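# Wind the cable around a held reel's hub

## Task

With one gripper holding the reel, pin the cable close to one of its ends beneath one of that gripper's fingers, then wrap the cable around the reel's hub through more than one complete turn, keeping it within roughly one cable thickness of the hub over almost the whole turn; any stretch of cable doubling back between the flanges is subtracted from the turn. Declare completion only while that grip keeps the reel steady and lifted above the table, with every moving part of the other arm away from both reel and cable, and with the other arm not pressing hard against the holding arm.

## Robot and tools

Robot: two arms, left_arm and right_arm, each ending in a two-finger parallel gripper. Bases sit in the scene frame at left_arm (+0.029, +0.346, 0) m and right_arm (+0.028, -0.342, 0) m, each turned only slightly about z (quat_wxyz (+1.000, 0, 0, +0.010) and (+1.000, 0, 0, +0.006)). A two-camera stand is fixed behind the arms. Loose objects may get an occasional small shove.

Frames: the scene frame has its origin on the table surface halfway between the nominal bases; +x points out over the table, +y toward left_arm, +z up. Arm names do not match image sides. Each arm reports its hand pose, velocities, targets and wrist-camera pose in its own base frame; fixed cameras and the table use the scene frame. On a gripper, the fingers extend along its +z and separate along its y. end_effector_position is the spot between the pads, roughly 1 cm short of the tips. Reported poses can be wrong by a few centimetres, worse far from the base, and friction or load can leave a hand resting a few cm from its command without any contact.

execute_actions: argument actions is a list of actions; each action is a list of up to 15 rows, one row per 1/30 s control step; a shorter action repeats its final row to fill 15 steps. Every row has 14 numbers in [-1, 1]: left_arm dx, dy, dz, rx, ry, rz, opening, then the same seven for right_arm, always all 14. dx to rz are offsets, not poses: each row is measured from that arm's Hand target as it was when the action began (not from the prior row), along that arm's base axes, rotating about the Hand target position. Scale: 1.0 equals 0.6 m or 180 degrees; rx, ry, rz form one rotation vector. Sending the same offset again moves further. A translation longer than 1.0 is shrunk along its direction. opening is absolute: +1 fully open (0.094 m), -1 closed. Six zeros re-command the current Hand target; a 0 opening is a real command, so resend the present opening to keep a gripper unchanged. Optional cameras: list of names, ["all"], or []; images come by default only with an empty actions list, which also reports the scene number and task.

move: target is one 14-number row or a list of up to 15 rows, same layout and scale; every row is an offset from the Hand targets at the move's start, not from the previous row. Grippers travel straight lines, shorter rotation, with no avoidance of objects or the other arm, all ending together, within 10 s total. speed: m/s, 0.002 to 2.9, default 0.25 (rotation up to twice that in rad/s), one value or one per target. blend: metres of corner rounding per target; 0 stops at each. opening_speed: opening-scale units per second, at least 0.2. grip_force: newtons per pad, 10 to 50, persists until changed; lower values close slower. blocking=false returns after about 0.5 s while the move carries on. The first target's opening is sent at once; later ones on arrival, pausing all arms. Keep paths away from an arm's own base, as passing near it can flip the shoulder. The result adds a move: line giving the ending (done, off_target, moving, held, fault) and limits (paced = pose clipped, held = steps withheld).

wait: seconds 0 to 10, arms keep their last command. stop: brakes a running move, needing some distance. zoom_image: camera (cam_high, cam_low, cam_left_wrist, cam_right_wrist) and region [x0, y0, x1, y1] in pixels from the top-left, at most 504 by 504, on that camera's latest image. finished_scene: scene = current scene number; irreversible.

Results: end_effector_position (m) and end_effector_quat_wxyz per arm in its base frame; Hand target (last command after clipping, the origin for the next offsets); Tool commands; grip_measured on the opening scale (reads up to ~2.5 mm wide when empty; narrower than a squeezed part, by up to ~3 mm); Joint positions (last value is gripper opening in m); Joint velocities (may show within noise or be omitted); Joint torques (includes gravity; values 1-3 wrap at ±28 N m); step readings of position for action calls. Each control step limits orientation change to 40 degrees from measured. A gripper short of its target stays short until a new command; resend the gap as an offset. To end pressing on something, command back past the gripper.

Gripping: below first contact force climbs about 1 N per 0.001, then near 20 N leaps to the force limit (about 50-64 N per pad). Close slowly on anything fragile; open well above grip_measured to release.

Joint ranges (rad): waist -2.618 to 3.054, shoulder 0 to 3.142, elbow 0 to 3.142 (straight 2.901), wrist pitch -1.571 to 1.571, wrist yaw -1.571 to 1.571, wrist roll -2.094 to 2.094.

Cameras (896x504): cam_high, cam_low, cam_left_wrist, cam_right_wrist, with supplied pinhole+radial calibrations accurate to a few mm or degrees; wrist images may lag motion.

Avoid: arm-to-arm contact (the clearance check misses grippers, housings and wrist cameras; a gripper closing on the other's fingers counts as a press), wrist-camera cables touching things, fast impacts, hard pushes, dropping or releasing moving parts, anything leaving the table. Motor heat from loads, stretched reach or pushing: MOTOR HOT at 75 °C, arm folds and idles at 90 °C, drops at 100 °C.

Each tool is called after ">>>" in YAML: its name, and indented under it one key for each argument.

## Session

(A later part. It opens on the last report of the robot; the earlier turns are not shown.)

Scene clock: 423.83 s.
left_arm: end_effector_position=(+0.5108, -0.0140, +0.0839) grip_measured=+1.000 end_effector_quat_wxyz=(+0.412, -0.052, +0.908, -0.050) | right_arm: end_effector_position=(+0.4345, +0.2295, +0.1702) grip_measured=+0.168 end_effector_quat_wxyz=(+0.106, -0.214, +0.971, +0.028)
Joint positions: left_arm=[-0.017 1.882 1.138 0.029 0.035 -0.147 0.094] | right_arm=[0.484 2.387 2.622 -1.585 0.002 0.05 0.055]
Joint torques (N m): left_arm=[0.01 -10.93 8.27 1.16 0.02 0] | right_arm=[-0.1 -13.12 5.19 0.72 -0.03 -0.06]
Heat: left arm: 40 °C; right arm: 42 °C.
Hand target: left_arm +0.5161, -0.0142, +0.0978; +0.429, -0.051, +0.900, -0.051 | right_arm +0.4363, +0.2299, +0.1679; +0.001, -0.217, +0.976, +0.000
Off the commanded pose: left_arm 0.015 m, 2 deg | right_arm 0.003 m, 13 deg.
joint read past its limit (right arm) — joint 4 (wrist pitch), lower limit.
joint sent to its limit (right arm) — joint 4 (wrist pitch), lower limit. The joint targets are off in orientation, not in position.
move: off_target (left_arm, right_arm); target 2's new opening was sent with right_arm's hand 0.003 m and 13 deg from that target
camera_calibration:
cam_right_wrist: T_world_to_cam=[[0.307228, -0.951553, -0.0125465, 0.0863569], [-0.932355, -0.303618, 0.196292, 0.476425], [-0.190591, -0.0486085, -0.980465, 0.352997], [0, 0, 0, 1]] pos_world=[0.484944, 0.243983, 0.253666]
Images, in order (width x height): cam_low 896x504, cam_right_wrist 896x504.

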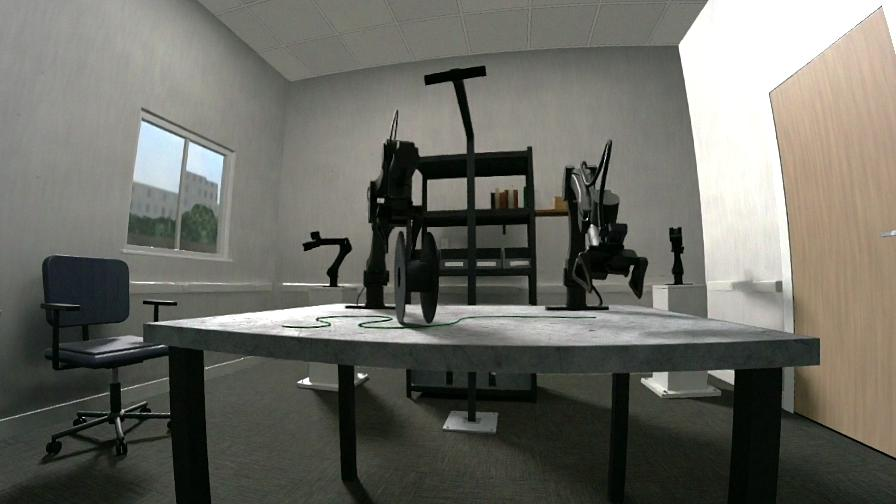

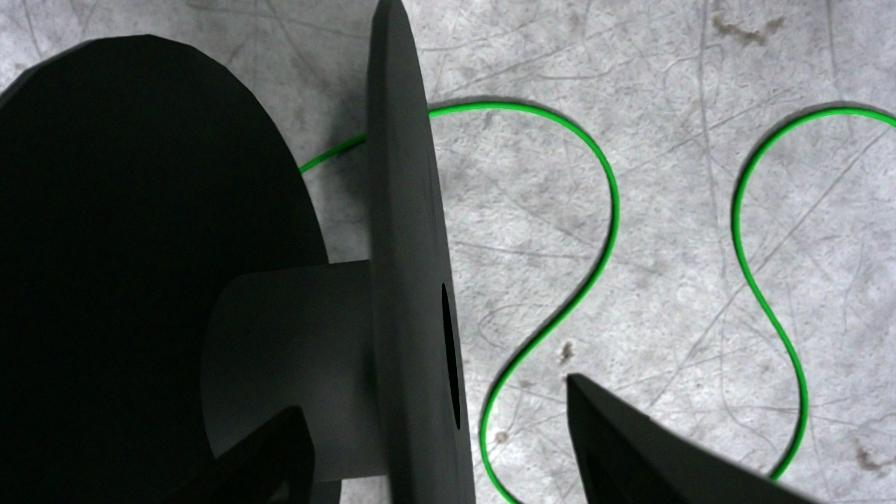

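>>> move:
  target:
    - [0,0,0,0,0,0,1,0,0,0.15,0,0,0,0.17]
    - [-0.41,-0.337,0.254,0.262,0.188,-0.521,1,-0.277,-0.25,0.22,0.105,-0.225,0,0.17]
  speed: 0.2
  cameras: ["all"]

Scene clock: 461.00 s.
left_arm: end_effector_position=(+0.2753, -0.2188, +0.2388) grip_measured=+1.000 end_effector_quat_wxyz=(+0.103, +0.727, +0.679, +0.014) | right_arm: end_effector_position=(+0.2727, +0.0804, +0.3013) grip_measured=+0.168 end_effector_quat_wxyz=(+0.371, -0.198, +0.904, +0.080)
Joint positions: left_arm=[-0.673 1.766 1.962 -1.558 0.003 0.966 0.094] | right_arm=[0.169 1.076 1.375 -1.107 -0.18 -0.191 0.055]
Joint torques (N m): left_arm=[-0.47 -10.14 7.17 0.15 0.01 0.13] | right_arm=[-0.5 -2.92 5.2 1.36 -0.17 -0.09]
Heat: left arm: 40 °C; right arm: 44 °C.
Hand target: left_arm +0.2702, -0.2164, +0.2502; +0.000, +0.737, +0.676, +0.000 | right_arm +0.2701, +0.0800, +0.3000; +0.372, -0.200, +0.903, +0.082
Off the commanded pose: left_arm 0.013 m, 12 deg | right_arm 0.003 m, 0 deg.
joint sent to its limit (left arm) — joint 4 (wrist pitch), lower limit. The joint targets are off in orientation, not in position.
move: off_target (left_arm)
camera_calibration:
cam_left_wrist: T_world_to_cam=[[-0.974687, 0.181539, -0.130491, 0.338337], [0.135487, 0.943902, 0.301151, 0.135978], [0.177841, 0.275849, -0.944606, 0.33118], [0, 0, 0, 1]] pos_world=[0.252452, -0.281127, 0.316034]
cam_right_wrist: T_world_to_cam=[[0.321537, -0.944715, -0.064253, 0.00686092], [-0.893355, -0.280162, -0.35132, 0.40711], [0.313896, 0.170363, -0.934048, 0.274232], [0, 0, 0, 1]] pos_world=[0.275408, 0.0738195, 0.399612]

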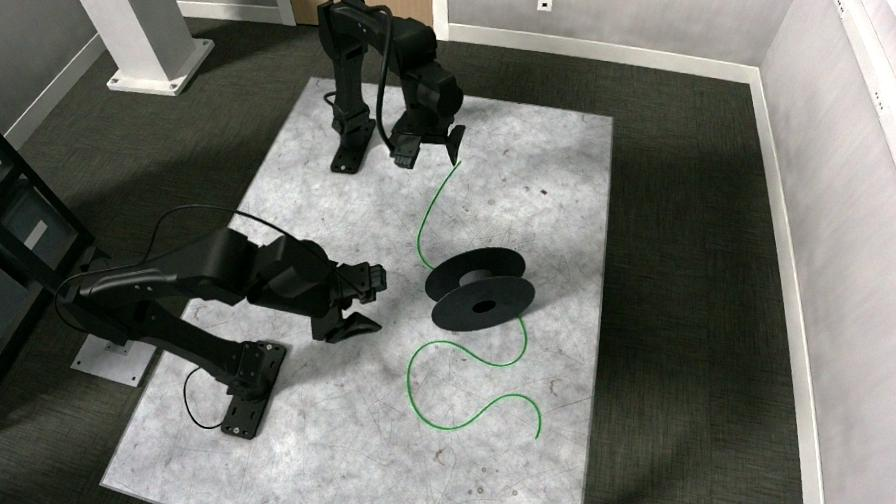

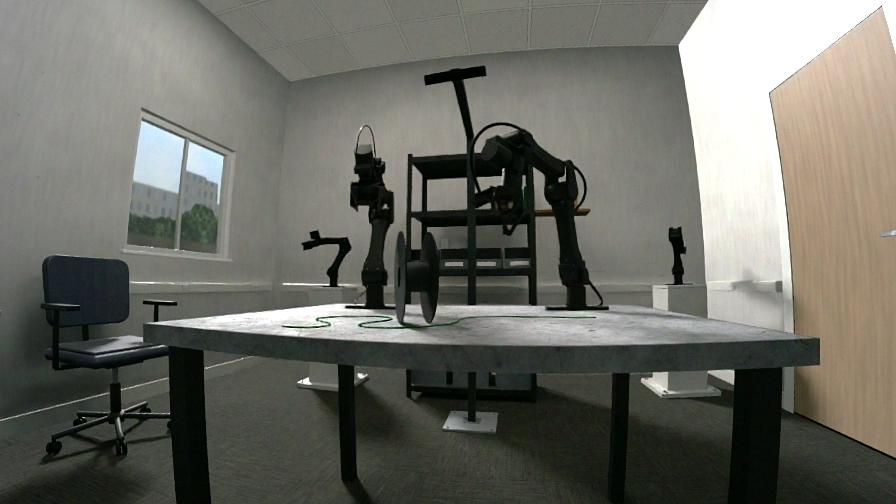

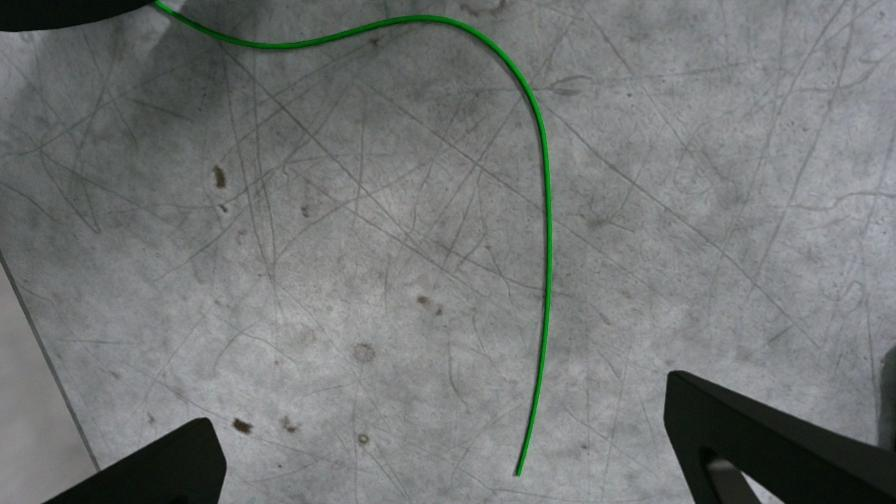

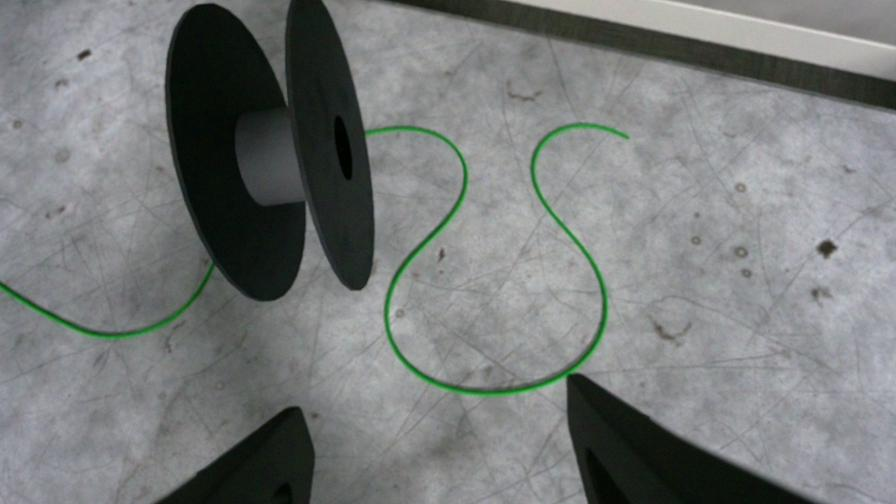

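>>> move:
  target: [-0.0537,0.019,-0.317,0,0,0,0,0,0,0,0,0,0,0.17]
  speed: 0.15
  cameras: ["cam_left_wrist"]

Scene clock: 481.27 s.
left_arm: end_effector_position=(+0.2374, -0.2011, +0.0609) grip_measured=+0.002 end_effector_quat_wxyz=(-0.005, +0.735, +0.678, +0.000) | right_arm: end_effector_position=(+0.2727, +0.0805, +0.3013) grip_measured=+0.168 end_effector_quat_wxyz=(+0.371, -0.199, +0.903, +0.080)
Joint positions: left_arm=[-0.707 1.763 1.257 -1.075 -0.001 0.946 0.047] | right_arm=[0.169 1.076 1.375 -1.107 -0.181 -0.191 0.055]
Joint torques (N m): left_arm=[-0.69 -7.66 6.34 0.05 -0.01 -0.04] | right_arm=[-0.54 -2.91 5.2 1.36 -0.18 -0.09]
Heat: left arm: 40 °C; right arm: 40 °C.
Hand target: left_arm +0.2380, -0.2049, +0.0600; +0.000, +0.737, +0.676, +0.000 | right_arm +0.2701, +0.0800, +0.3000; +0.372, -0.200, +0.903, +0.082
Off the commanded pose: left_arm 0.004 m, 1 deg | right_arm 0.003 m, 0 deg.
move: done
camera_calibration:
cam_left_wrist: T_world_to_cam=[[-0.978048, 0.19948, 0.0602528, 0.267668], [0.206704, 0.892127, 0.401724, 0.144476], [0.0263828, 0.40536, -0.913776, 0.225185], [0, 0, 0, 1]] pos_world=[0.225987, -0.273566, 0.131602]
Images, in order (width x height): cam_left_wrist 896x504.

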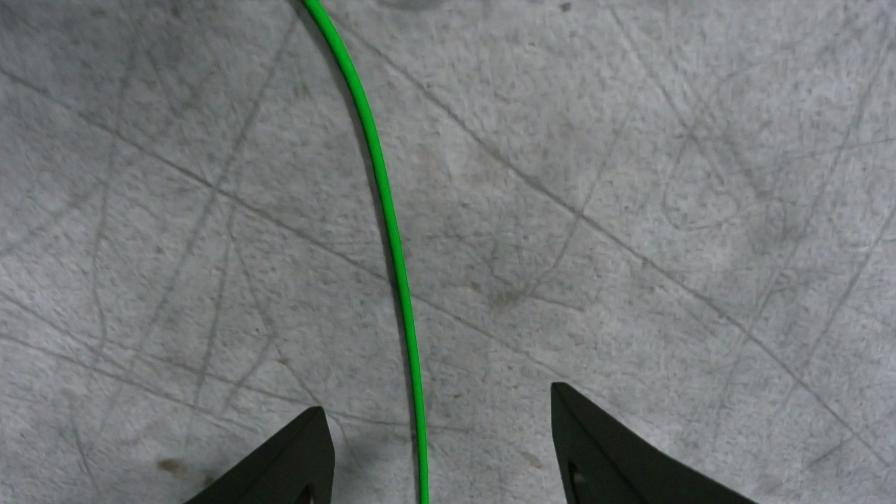

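>>> move:
  target:
    - [0,0,-0.076,0,0,0,0,0,0,0,0,0,0,0.17]
    - [0,0,-0.076,0,0,0,-1,0,0,0,0,0,0,0.17]
  speed: 0.06
  opening_speed: 0.7
  cameras: ["cam_left_wrist"]

Scene clock: 489.80 s.
left_arm: end_effector_position=(+0.2386, -0.2020, +0.0174) grip_measured=-0.991 end_effector_quat_wxyz=(-0.001, +0.735, +0.678, +0.001) | right_arm: end_effector_position=(+0.2727, +0.0805, +0.3013) grip_measured=+0.168 end_effector_quat_wxyz=(+0.371, -0.199, +0.903, +0.080)
Joint positions: left_arm=[-0.707 1.819 1.143 -0.897 -0.002 0.946 0] | right_arm=[0.169 1.076 1.375 -1.107 -0.181 -0.191 0.055]
Joint torques (N m): left_arm=[-0.73 -7.3 5.75 0.11 -0.01 -0.05] | right_arm=[-0.55 -2.86 5.22 1.37 -0.18 -0.08]
Heat: left arm: 40 °C; right arm: 40 °C.
Hand target: left_arm +0.2379, -0.2049, +0.0143; +0.000, +0.737, +0.676, +0.000 | right_arm +0.2701, +0.0800, +0.3000; +0.372, -0.200, +0.903, +0.082
Off the commanded pose: left_arm 0.004 m, 0 deg | right_arm 0.003 m, 0 deg.
move: done
camera_calibration:
cam_left_wrist: T_world_to_cam=[[-0.978391, 0.199729, 0.0534677, 0.271899], [0.204277, 0.893779, 0.399287, 0.163399], [0.0319609, 0.401581, -0.915266, 0.183555], [0, 0, 0, 1]] pos_world=[0.226779, -0.274061, 0.0882204]
Images, in order (width x height): cam_left_wrist 896x504.

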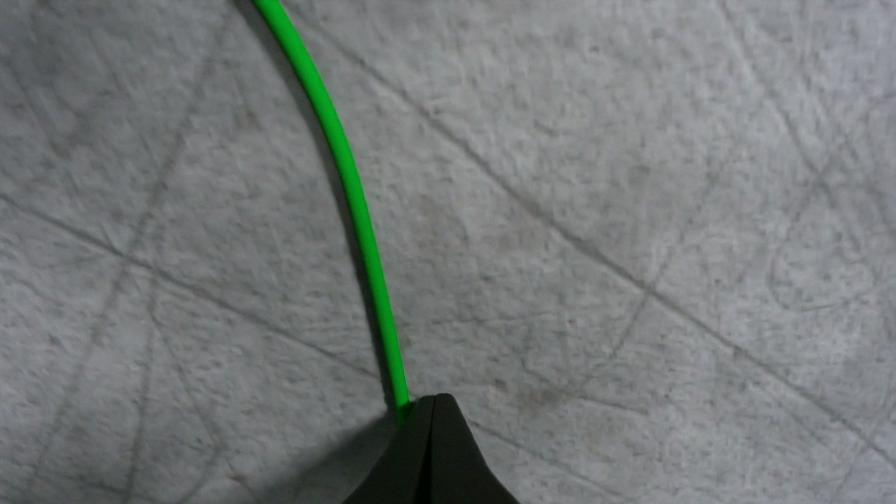

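>>> move:
  target:
    - [0,0,0.01,0,0,0,-0.3,0,0,0,0,0,0,0.17]
    - [-0.005,-0.003,-0.0145,0,0,0,-0.3,0,0,0,0,0,0,0.17]
    - [-0.005,-0.003,-0.0145,0,0,0,-1,0,0,0,0,0,0,0.17]
  speed: 0.04
  opening_speed: 0.7
  cameras: ["cam_left_wrist"]

Scene clock: 507.33 s.
left_arm: end_effector_position=(+0.2390, -0.2052, +0.0130) grip_measured=-0.965 end_effector_quat_wxyz=(+0.005, +0.736, +0.677, +0.005) | right_arm: end_effector_position=(+0.2727, +0.0805, +0.3013) grip_measured=+0.168 end_effector_quat_wxyz=(+0.371, -0.199, +0.903, +0.080)
Joint positions: left_arm=[-0.717 1.822 1.127 -0.864 -0.008 0.936 0.002] | right_arm=[0.169 1.076 1.375 -1.107 -0.181 -0.191 0.055]
Joint torques (N m): left_arm=[-0.65 -6.71 5.05 0.15 0.08 -0.03] | right_arm=[-0.55 -2.91 5.2 1.37 -0.19 -0.07]
Heat: left arm: 40 °C; right arm: 40 °C.
Hand target: left_arm +0.2349, -0.2067, +0.0056; +0.000, +0.737, +0.676, +0.000 | right_arm +0.2701, +0.0800, +0.3000; +0.372, -0.200, +0.903, +0.082
Off the commanded pose: left_arm 0.009 m, 1 deg | right_arm 0.003 m, 0 deg.
move: done
camera_calibration:
cam_left_wrist: T_world_to_cam=[[-0.979004, 0.200327, 0.0376901, 0.273625], [0.198581, 0.895557, 0.398176, 0.16967], [0.0460119, 0.3973, -0.916535, 0.176671], [0, 0, 0, 1]] pos_world=[0.226058, -0.276955, 0.0840532]
Images, in order (width x height): cam_left_wrist 896x504.

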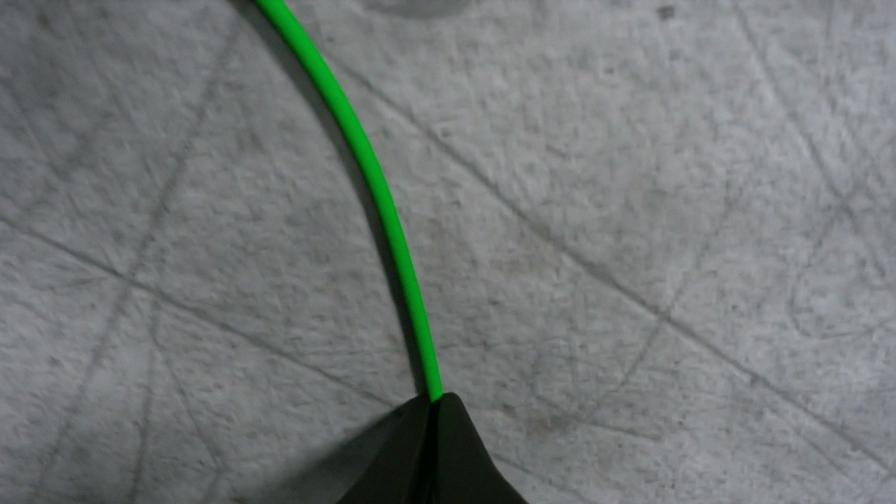

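>>> move:
  target:
    - [0,0,0.417,0,0,0,-1,0,0,0,0,0,0,0.17]
    - [0.243,-0.3,0.729,-0.372,0.137,0.4377,-1,0,0,0,0,0,0,0.17]
  speed: 0.15
  blend: [0.05,0]
  cameras: ["all"]

Scene clock: 560.50 s.
left_arm: end_effector_position=(+0.3785, -0.3820, +0.4357) grip_measured=-0.967 end_effector_quat_wxyz=(+0.253, +0.032, +0.834, -0.490) | right_arm: end_effector_position=(+0.2727, +0.0805, +0.3013) grip_measured=+0.168 end_effector_quat_wxyz=(+0.371, -0.199, +0.903, +0.080)
Joint positions: left_arm=[-0.648 2.168 2.844 -1.124 0.442 -0.852 0.002] | right_arm=[0.169 1.076 1.375 -1.107 -0.181 -0.191 0.055]
Joint torques (N m): left_arm=[-0.62 -9.51 7.87 1.42 0.03 -0.02] | right_arm=[-0.53 -2.88 5.2 1.35 -0.18 -0.08]
Heat: left arm: 38 °C; right arm: 40 °C.
Hand target: left_arm +0.3806, -0.3866, +0.4433; +0.246, +0.041, +0.842, -0.478 | right_arm +0.2701, +0.0800, +0.3000; +0.372, -0.200, +0.903, +0.082
Off the commanded pose: left_arm 0.009 m, 2 deg | right_arm 0.003 m, 0 deg.
elbow stopped short (left arm): the move would have taken joint 3 (elbow) straighter than the controller allows.
move: done
camera_calibration:
cam_left_wrist: T_world_to_cam=[[-0.422632, -0.493787, 0.759971, -0.360729], [-0.906239, 0.220372, -0.360788, 0.62294], [0.0106758, -0.841196, -0.540626, 0.00437782], [0, 0, 0, 1]] pos_world=[0.41203, -0.311719, 0.501259]
cam_right_wrist: T_world_to_cam=[[0.322269, -0.944448, -0.0645003, 0.00686424], [-0.893122, -0.280754, -0.351441, 0.407076], [0.313809, 0.170865, -0.933986, 0.274208], [0, 0, 0, 1]] pos_world=[0.275307, 0.0739183, 0.399612]

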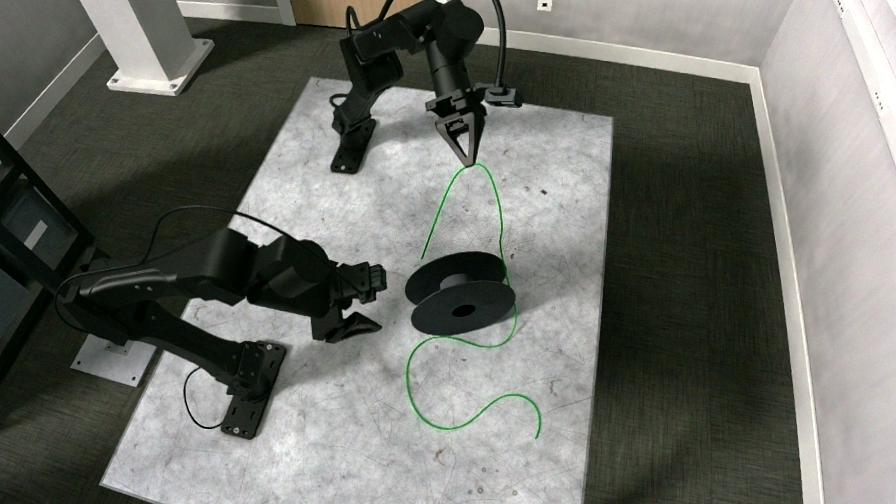

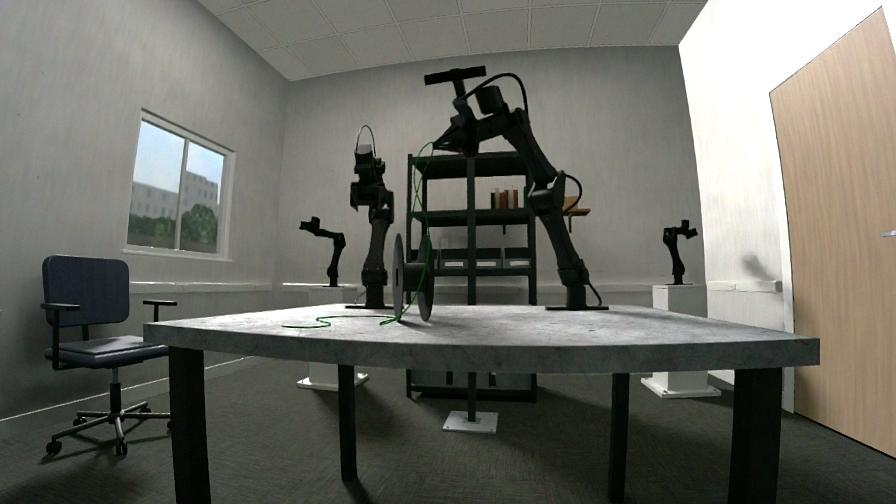

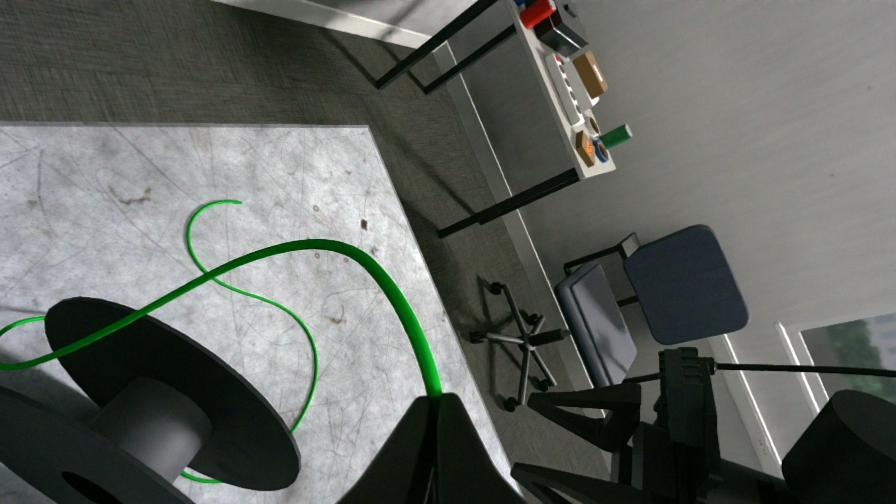

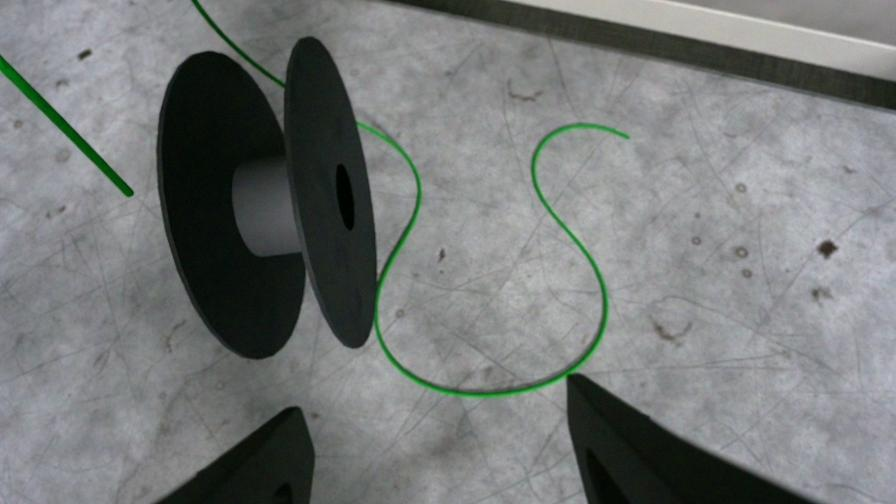

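>>> zoom_image:
  camera: "cam_high"
  region: [380, 220, 540, 360]

>>> zoom_image:
  camera: "cam_low"
  region: [330, 180, 490, 340]

Scaled by 3.150 from the camera's 896x504 image, which has a finer 1280x720 frame.

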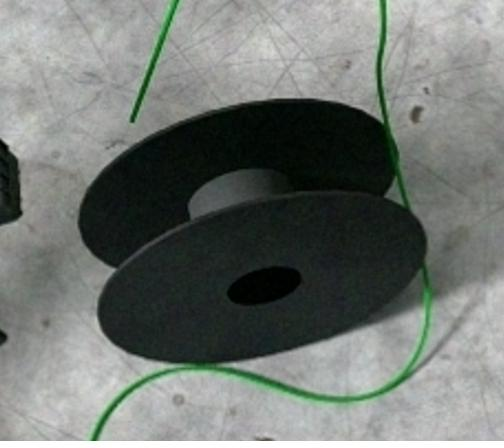

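Scaled by 3.150 from the camera's 896x504 image, which has a finer 1280x720 frame.

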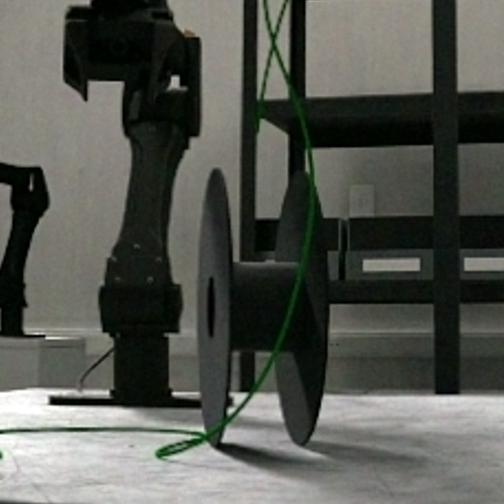

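>>> move:
  target: [-0.048,-0.164,-0.03,0,0,0,-1,0,0,0,0,0,0,0.17]
  speed: 0.12
  cameras: ["all"]

>>> zoom_image:
  camera: "cam_high"
  region: [380, 180, 560, 360]

>>> zoom_image:
  camera: "cam_low"
  region: [330, 100, 530, 340]

Scene clock: 591.50 s.
left_arm: end_effector_position=(+0.3480, -0.4833, +0.4142) grip_measured=-0.967 end_effector_quat_wxyz=(+0.262, +0.036, +0.820, -0.507) | right_arm: end_effector_position=(+0.2727, +0.0805, +0.3013) grip_measured=+0.168 end_effector_quat_wxyz=(+0.371, -0.199, +0.903, +0.080)
Joint positions: left_arm=[-0.875 2.275 2.844 -0.936 0.246 -0.957 0.002] | right_arm=[0.169 1.076 1.375 -1.107 -0.181 -0.191 0.055]
Joint torques (N m): left_arm=[0.01 -11.12 8.5 1.51 -0.1 -0.05] | right_arm=[-0.5 -2.91 5.24 1.36 -0.18 -0.08]
Heat: left arm: 40 °C; right arm: 40 °C.
Hand target: left_arm +0.3518, -0.4851, +0.4252; +0.246, +0.041, +0.842, -0.478 | right_arm +0.2701, +0.0800, +0.3000; +0.372, -0.200, +0.903, +0.082
Off the commanded pose: left_arm 0.012 m, 5 deg | right_arm 0.003 m, 0 deg.
elbow stopped short (left arm): the move would have taken joint 3 (elbow) straighter than the controller allows.
move: off_target (left_arm)
camera_calibration:
cam_left_wrist: T_world_to_cam=[[-0.444575, -0.459179, 0.769095, -0.386651], [-0.895581, 0.211632, -0.391338, 0.614706], [0.0169289, -0.862767, -0.505318, -0.119377], [0, 0, 0, 1]] pos_world=[0.380645, -0.410628, 0.477606]
cam_right_wrist: T_world_to_cam=[[0.322269, -0.944448, -0.0645003, 0.00686424], [-0.893122, -0.280754, -0.351441, 0.407076], [0.313809, 0.170865, -0.933986, 0.274208], [0, 0, 0, 1]] pos_world=[0.275307, 0.0739183, 0.399612]

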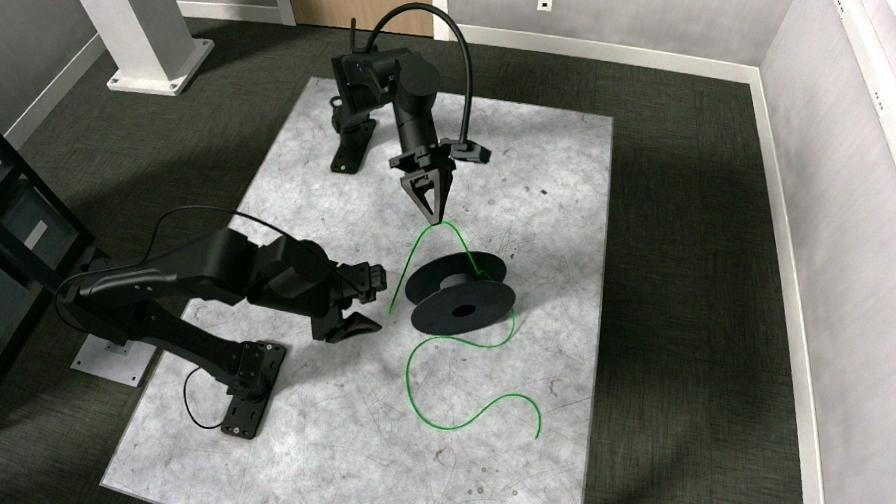

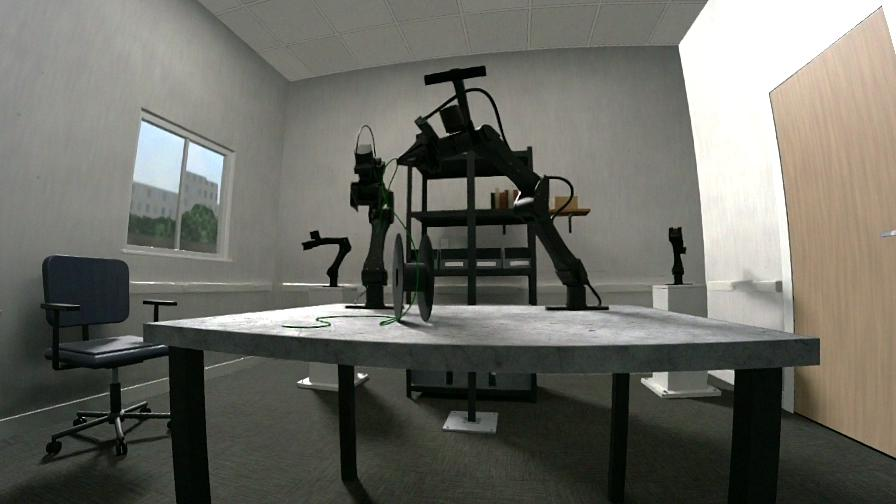

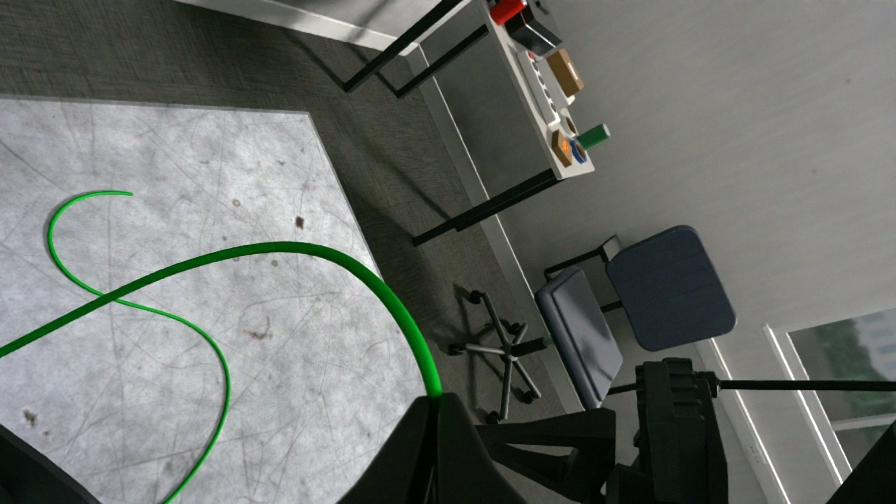

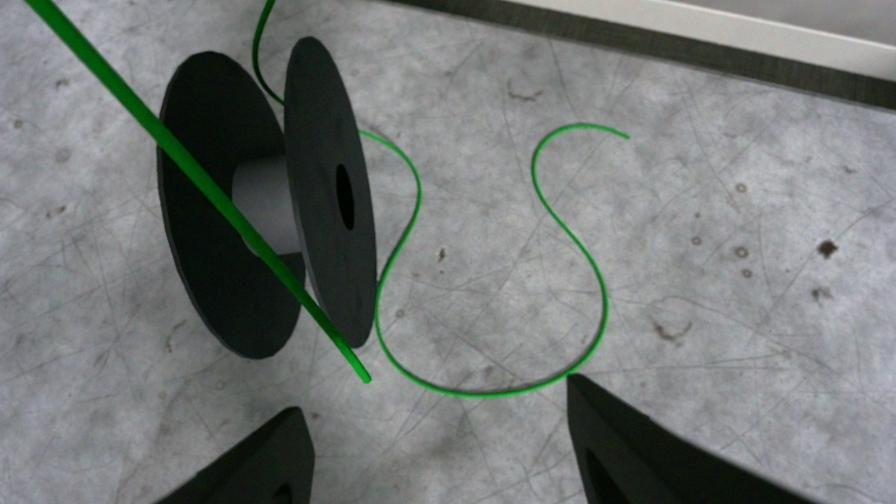

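Scaled by 2.800 from the camera's 896x504 image, which has a finer 1280x720 frame.

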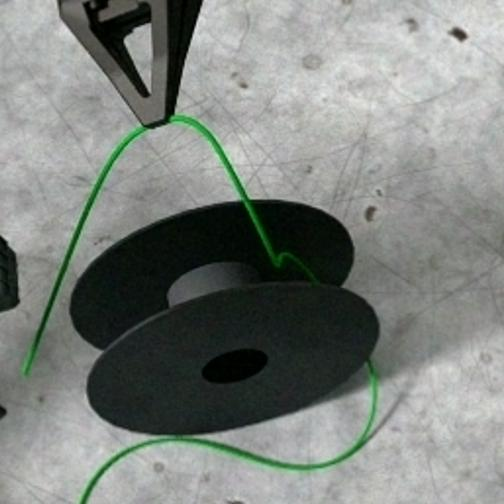

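Scaled by 2.100 from the camera's 896x504 image, which has a finer 1280x720 frame.

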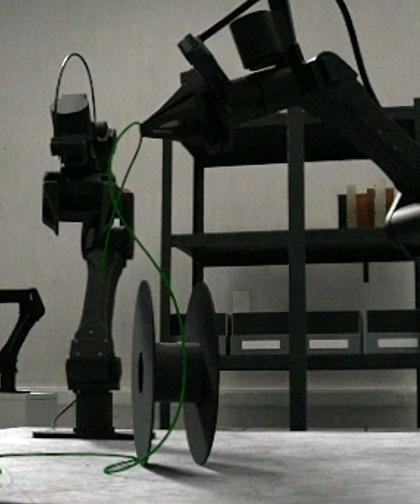

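>>> move:
  target:
    - [-0.0138,0.0303,-0.167,0,0,0,-1,0,0,0,0,0,0,0.17]
    - [0.095,0.08,-0.225,0,0,0,-1,0,0,0,0,0,0,0.17]
  speed: 0.1
  blend: [0.02,0]
  cameras: ["all"]

>>> zoom_image:
  camera: "cam_high"
  region: [380, 180, 560, 360]

>>> zoom_image:
  camera: "cam_low"
  region: [330, 140, 530, 340]

Scene clock: 636.53 s.
left_arm: end_effector_position=(+0.4059, -0.4340, +0.2871) grip_measured=-0.967 end_effector_quat_wxyz=(+0.237, +0.030, +0.849, -0.471) | right_arm: end_effector_position=(+0.2727, +0.0805, +0.3013) grip_measured=+0.168 end_effector_quat_wxyz=(+0.371, -0.199, +0.903, +0.080)
Joint positions: left_arm=[-0.706 2.016 1.952 -0.435 0.386 -0.866 0.002] | right_arm=[0.169 1.076 1.375 -1.107 -0.181 -0.191 0.055]
Joint torques (N m): left_arm=[0.23 -10.92 8.17 1.44 0.19 0.21] | right_arm=[-0.54 -2.91 5.23 1.37 -0.18 -0.08]
Heat: left arm: 40 °C; right arm: 40 °C.
Hand target: left_arm +0.4089, -0.4369, +0.2902; +0.246, +0.041, +0.843, -0.477 | right_arm +0.2701, +0.0800, +0.3000; +0.372, -0.200, +0.903, +0.082
Off the commanded pose: left_arm 0.005 m, 2 deg | right_arm 0.003 m, 0 deg.
move: done
camera_calibration:
cam_left_wrist: T_world_to_cam=[[-0.397688, -0.527883, 0.750455, -0.284094], [-0.917452, 0.238784, -0.31822, 0.606046], [-0.0112135, -0.815059, -0.579269, -0.0886452], [0, 0, 0, 1]] pos_world=[0.442043, -0.366933, 0.354706]
cam_right_wrist: T_world_to_cam=[[0.322269, -0.944448, -0.0645003, 0.00686424], [-0.893122, -0.280754, -0.351441, 0.407076], [0.313809, 0.170865, -0.933986, 0.274208], [0, 0, 0, 1]] pos_world=[0.275307, 0.0739183, 0.399612]

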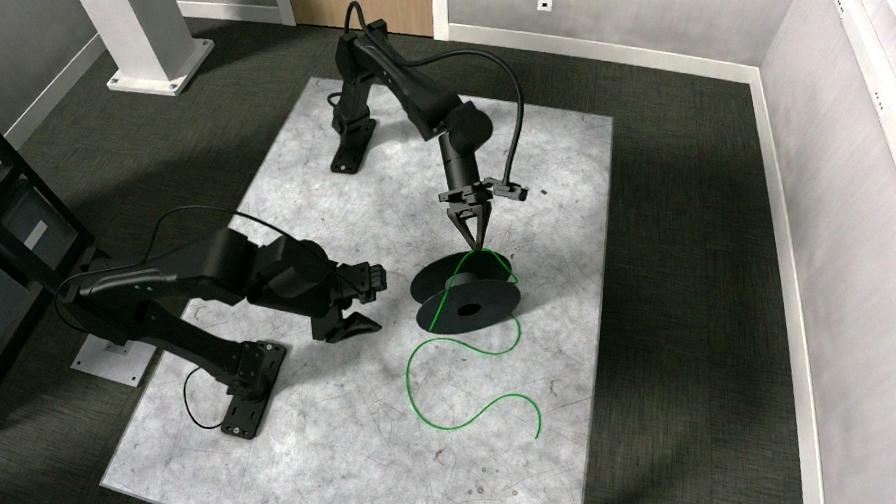

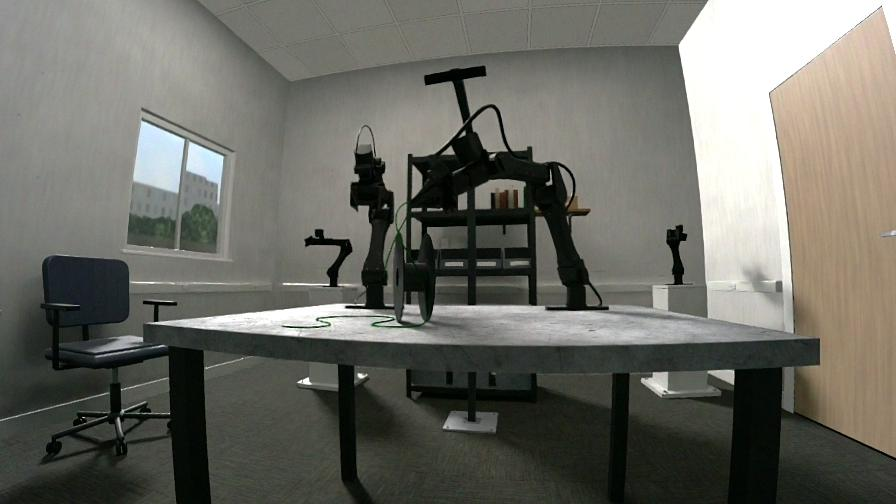

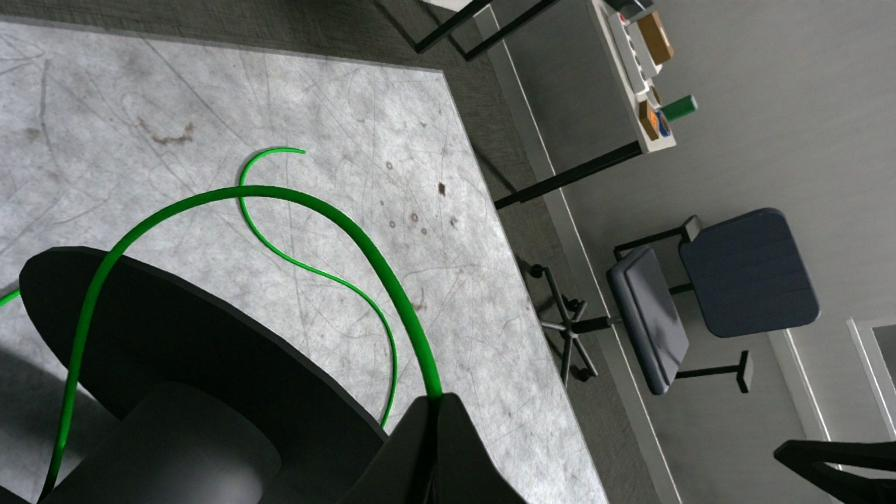

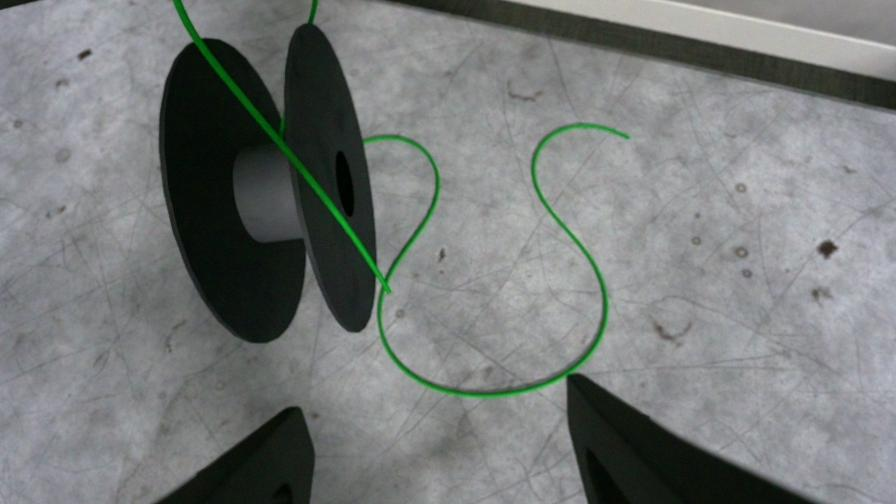

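Scaled by 2.800 from the camera's 896x504 image, which has a finer 1280x720 frame.

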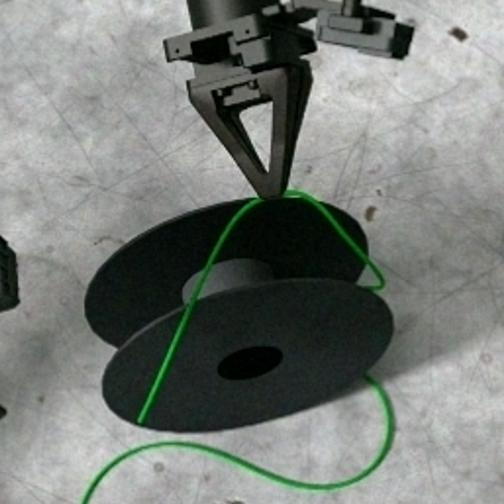

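Scaled by 2.520 from the camera's 896x504 image, which has a finer 1280x720 frame.

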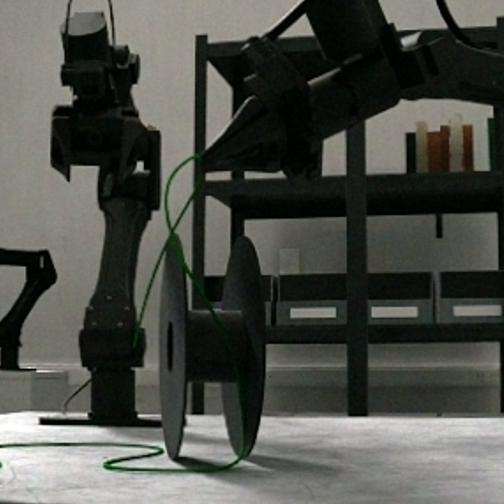

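>>> move:
  target:
    - [-0.03,-0.01,0.1,0,0,0,-1,0,0,0,0,0,0,0.17]
    - [-0.098,-0.02,0.22,0.152,0.069,0,-1,0,0,0,0,0,0,0.17]
  speed: 0.12
  blend: [0.02,0]
  cameras: ["all"]

>>> zoom_image:
  camera: "cam_high"
  region: [380, 180, 560, 360]

>>> zoom_image:
  camera: "cam_low"
  region: [330, 140, 530, 340]

Scene clock: 662.97 s.
left_arm: end_effector_position=(+0.3577, -0.4551, +0.3846) grip_measured=-0.967 end_effector_quat_wxyz=(+0.265, +0.024, +0.860, -0.436) | right_arm: end_effector_position=(+0.2727, +0.0805, +0.3013) grip_measured=+0.168 end_effector_quat_wxyz=(+0.371, -0.199, +0.903, +0.080)
Joint positions: left_arm=[-0.852 2.265 2.842 -1.086 0.176 -0.9 0.002] | right_arm=[0.169 1.076 1.375 -1.107 -0.181 -0.191 0.055]
Joint torques (N m): left_arm=[-0.62 -15.15 8.55 1.37 -0.08 -0.03] | right_arm=[-0.53 -2.88 5.22 1.36 -0.17 -0.08]
Heat: left arm: 42 °C; right arm: 40 °C.
Hand target: left_arm +0.3500, -0.4490, +0.4221; +0.138, +0.046, +0.953, -0.267 | right_arm +0.2701, +0.0800, +0.3000; +0.372, -0.200, +0.903, +0.082
Off the commanded pose: left_arm 0.039 m, 27 deg | right_arm 0.003 m, 0 deg.
elbow stopped short (left arm): the move would have taken joint 3 (elbow) straighter than the controller allows.
move: off_target (left_arm)
camera_calibration:
cam_left_wrist: T_world_to_cam=[[-0.394477, -0.596376, 0.699087, -0.400061], [-0.917271, 0.210206, -0.338271, 0.592477], [0.0547848, -0.774693, -0.62996, -0.0356638], [0, 0, 0, 1]] pos_world=[0.387601, -0.390757, 0.457629]
cam_right_wrist: T_world_to_cam=[[0.322269, -0.944448, -0.0645003, 0.00686424], [-0.893122, -0.280754, -0.351441, 0.407076], [0.313809, 0.170865, -0.933986, 0.274208], [0, 0, 0, 1]] pos_world=[0.275307, 0.0739183, 0.399612]

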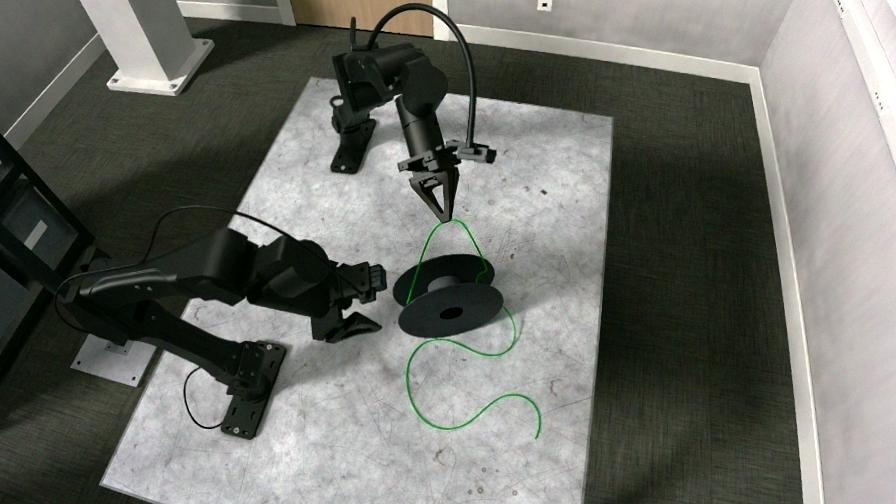

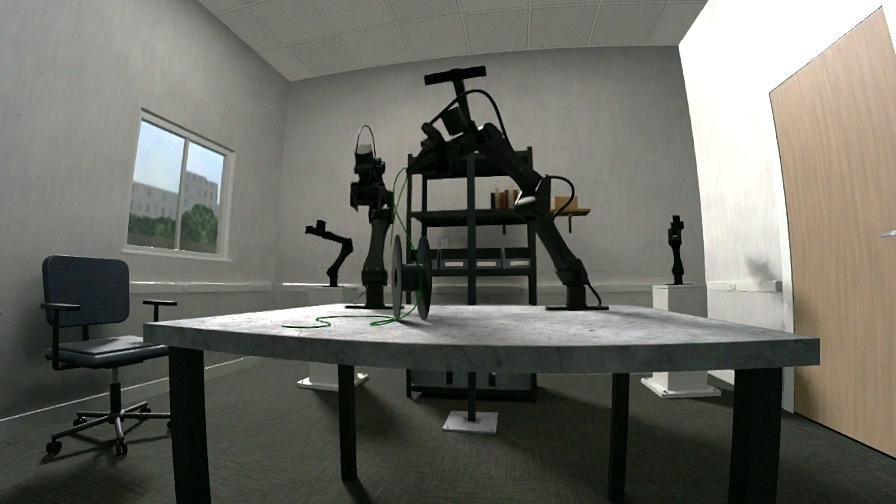

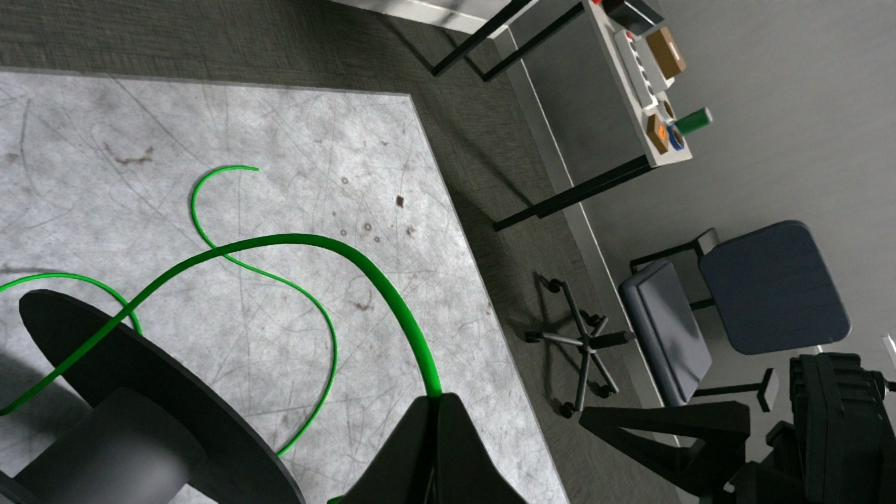

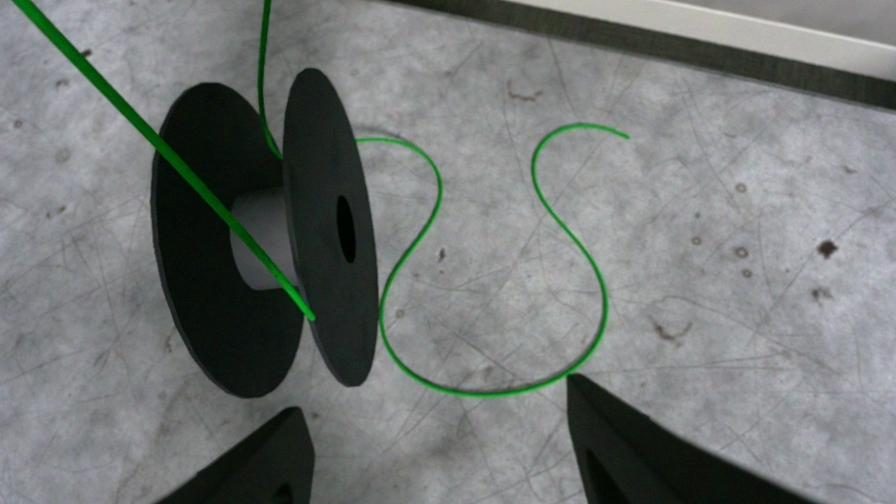

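Scaled by 2.800 from the camera's 896x504 image, which has a finer 1280x720 frame.

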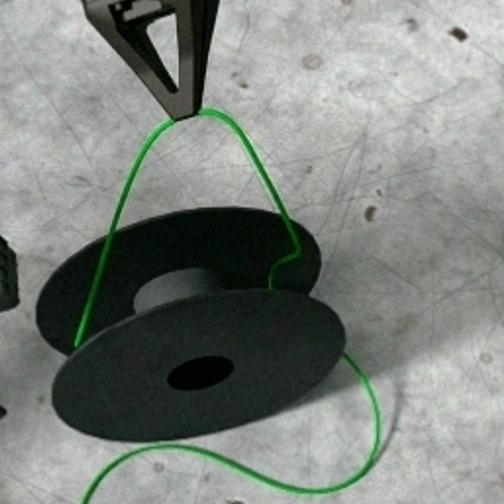

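Scaled by 2.520 from the camera's 896x504 image, which has a finer 1280x720 frame.

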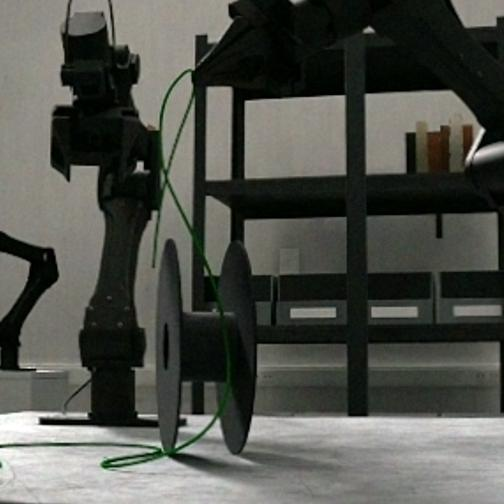

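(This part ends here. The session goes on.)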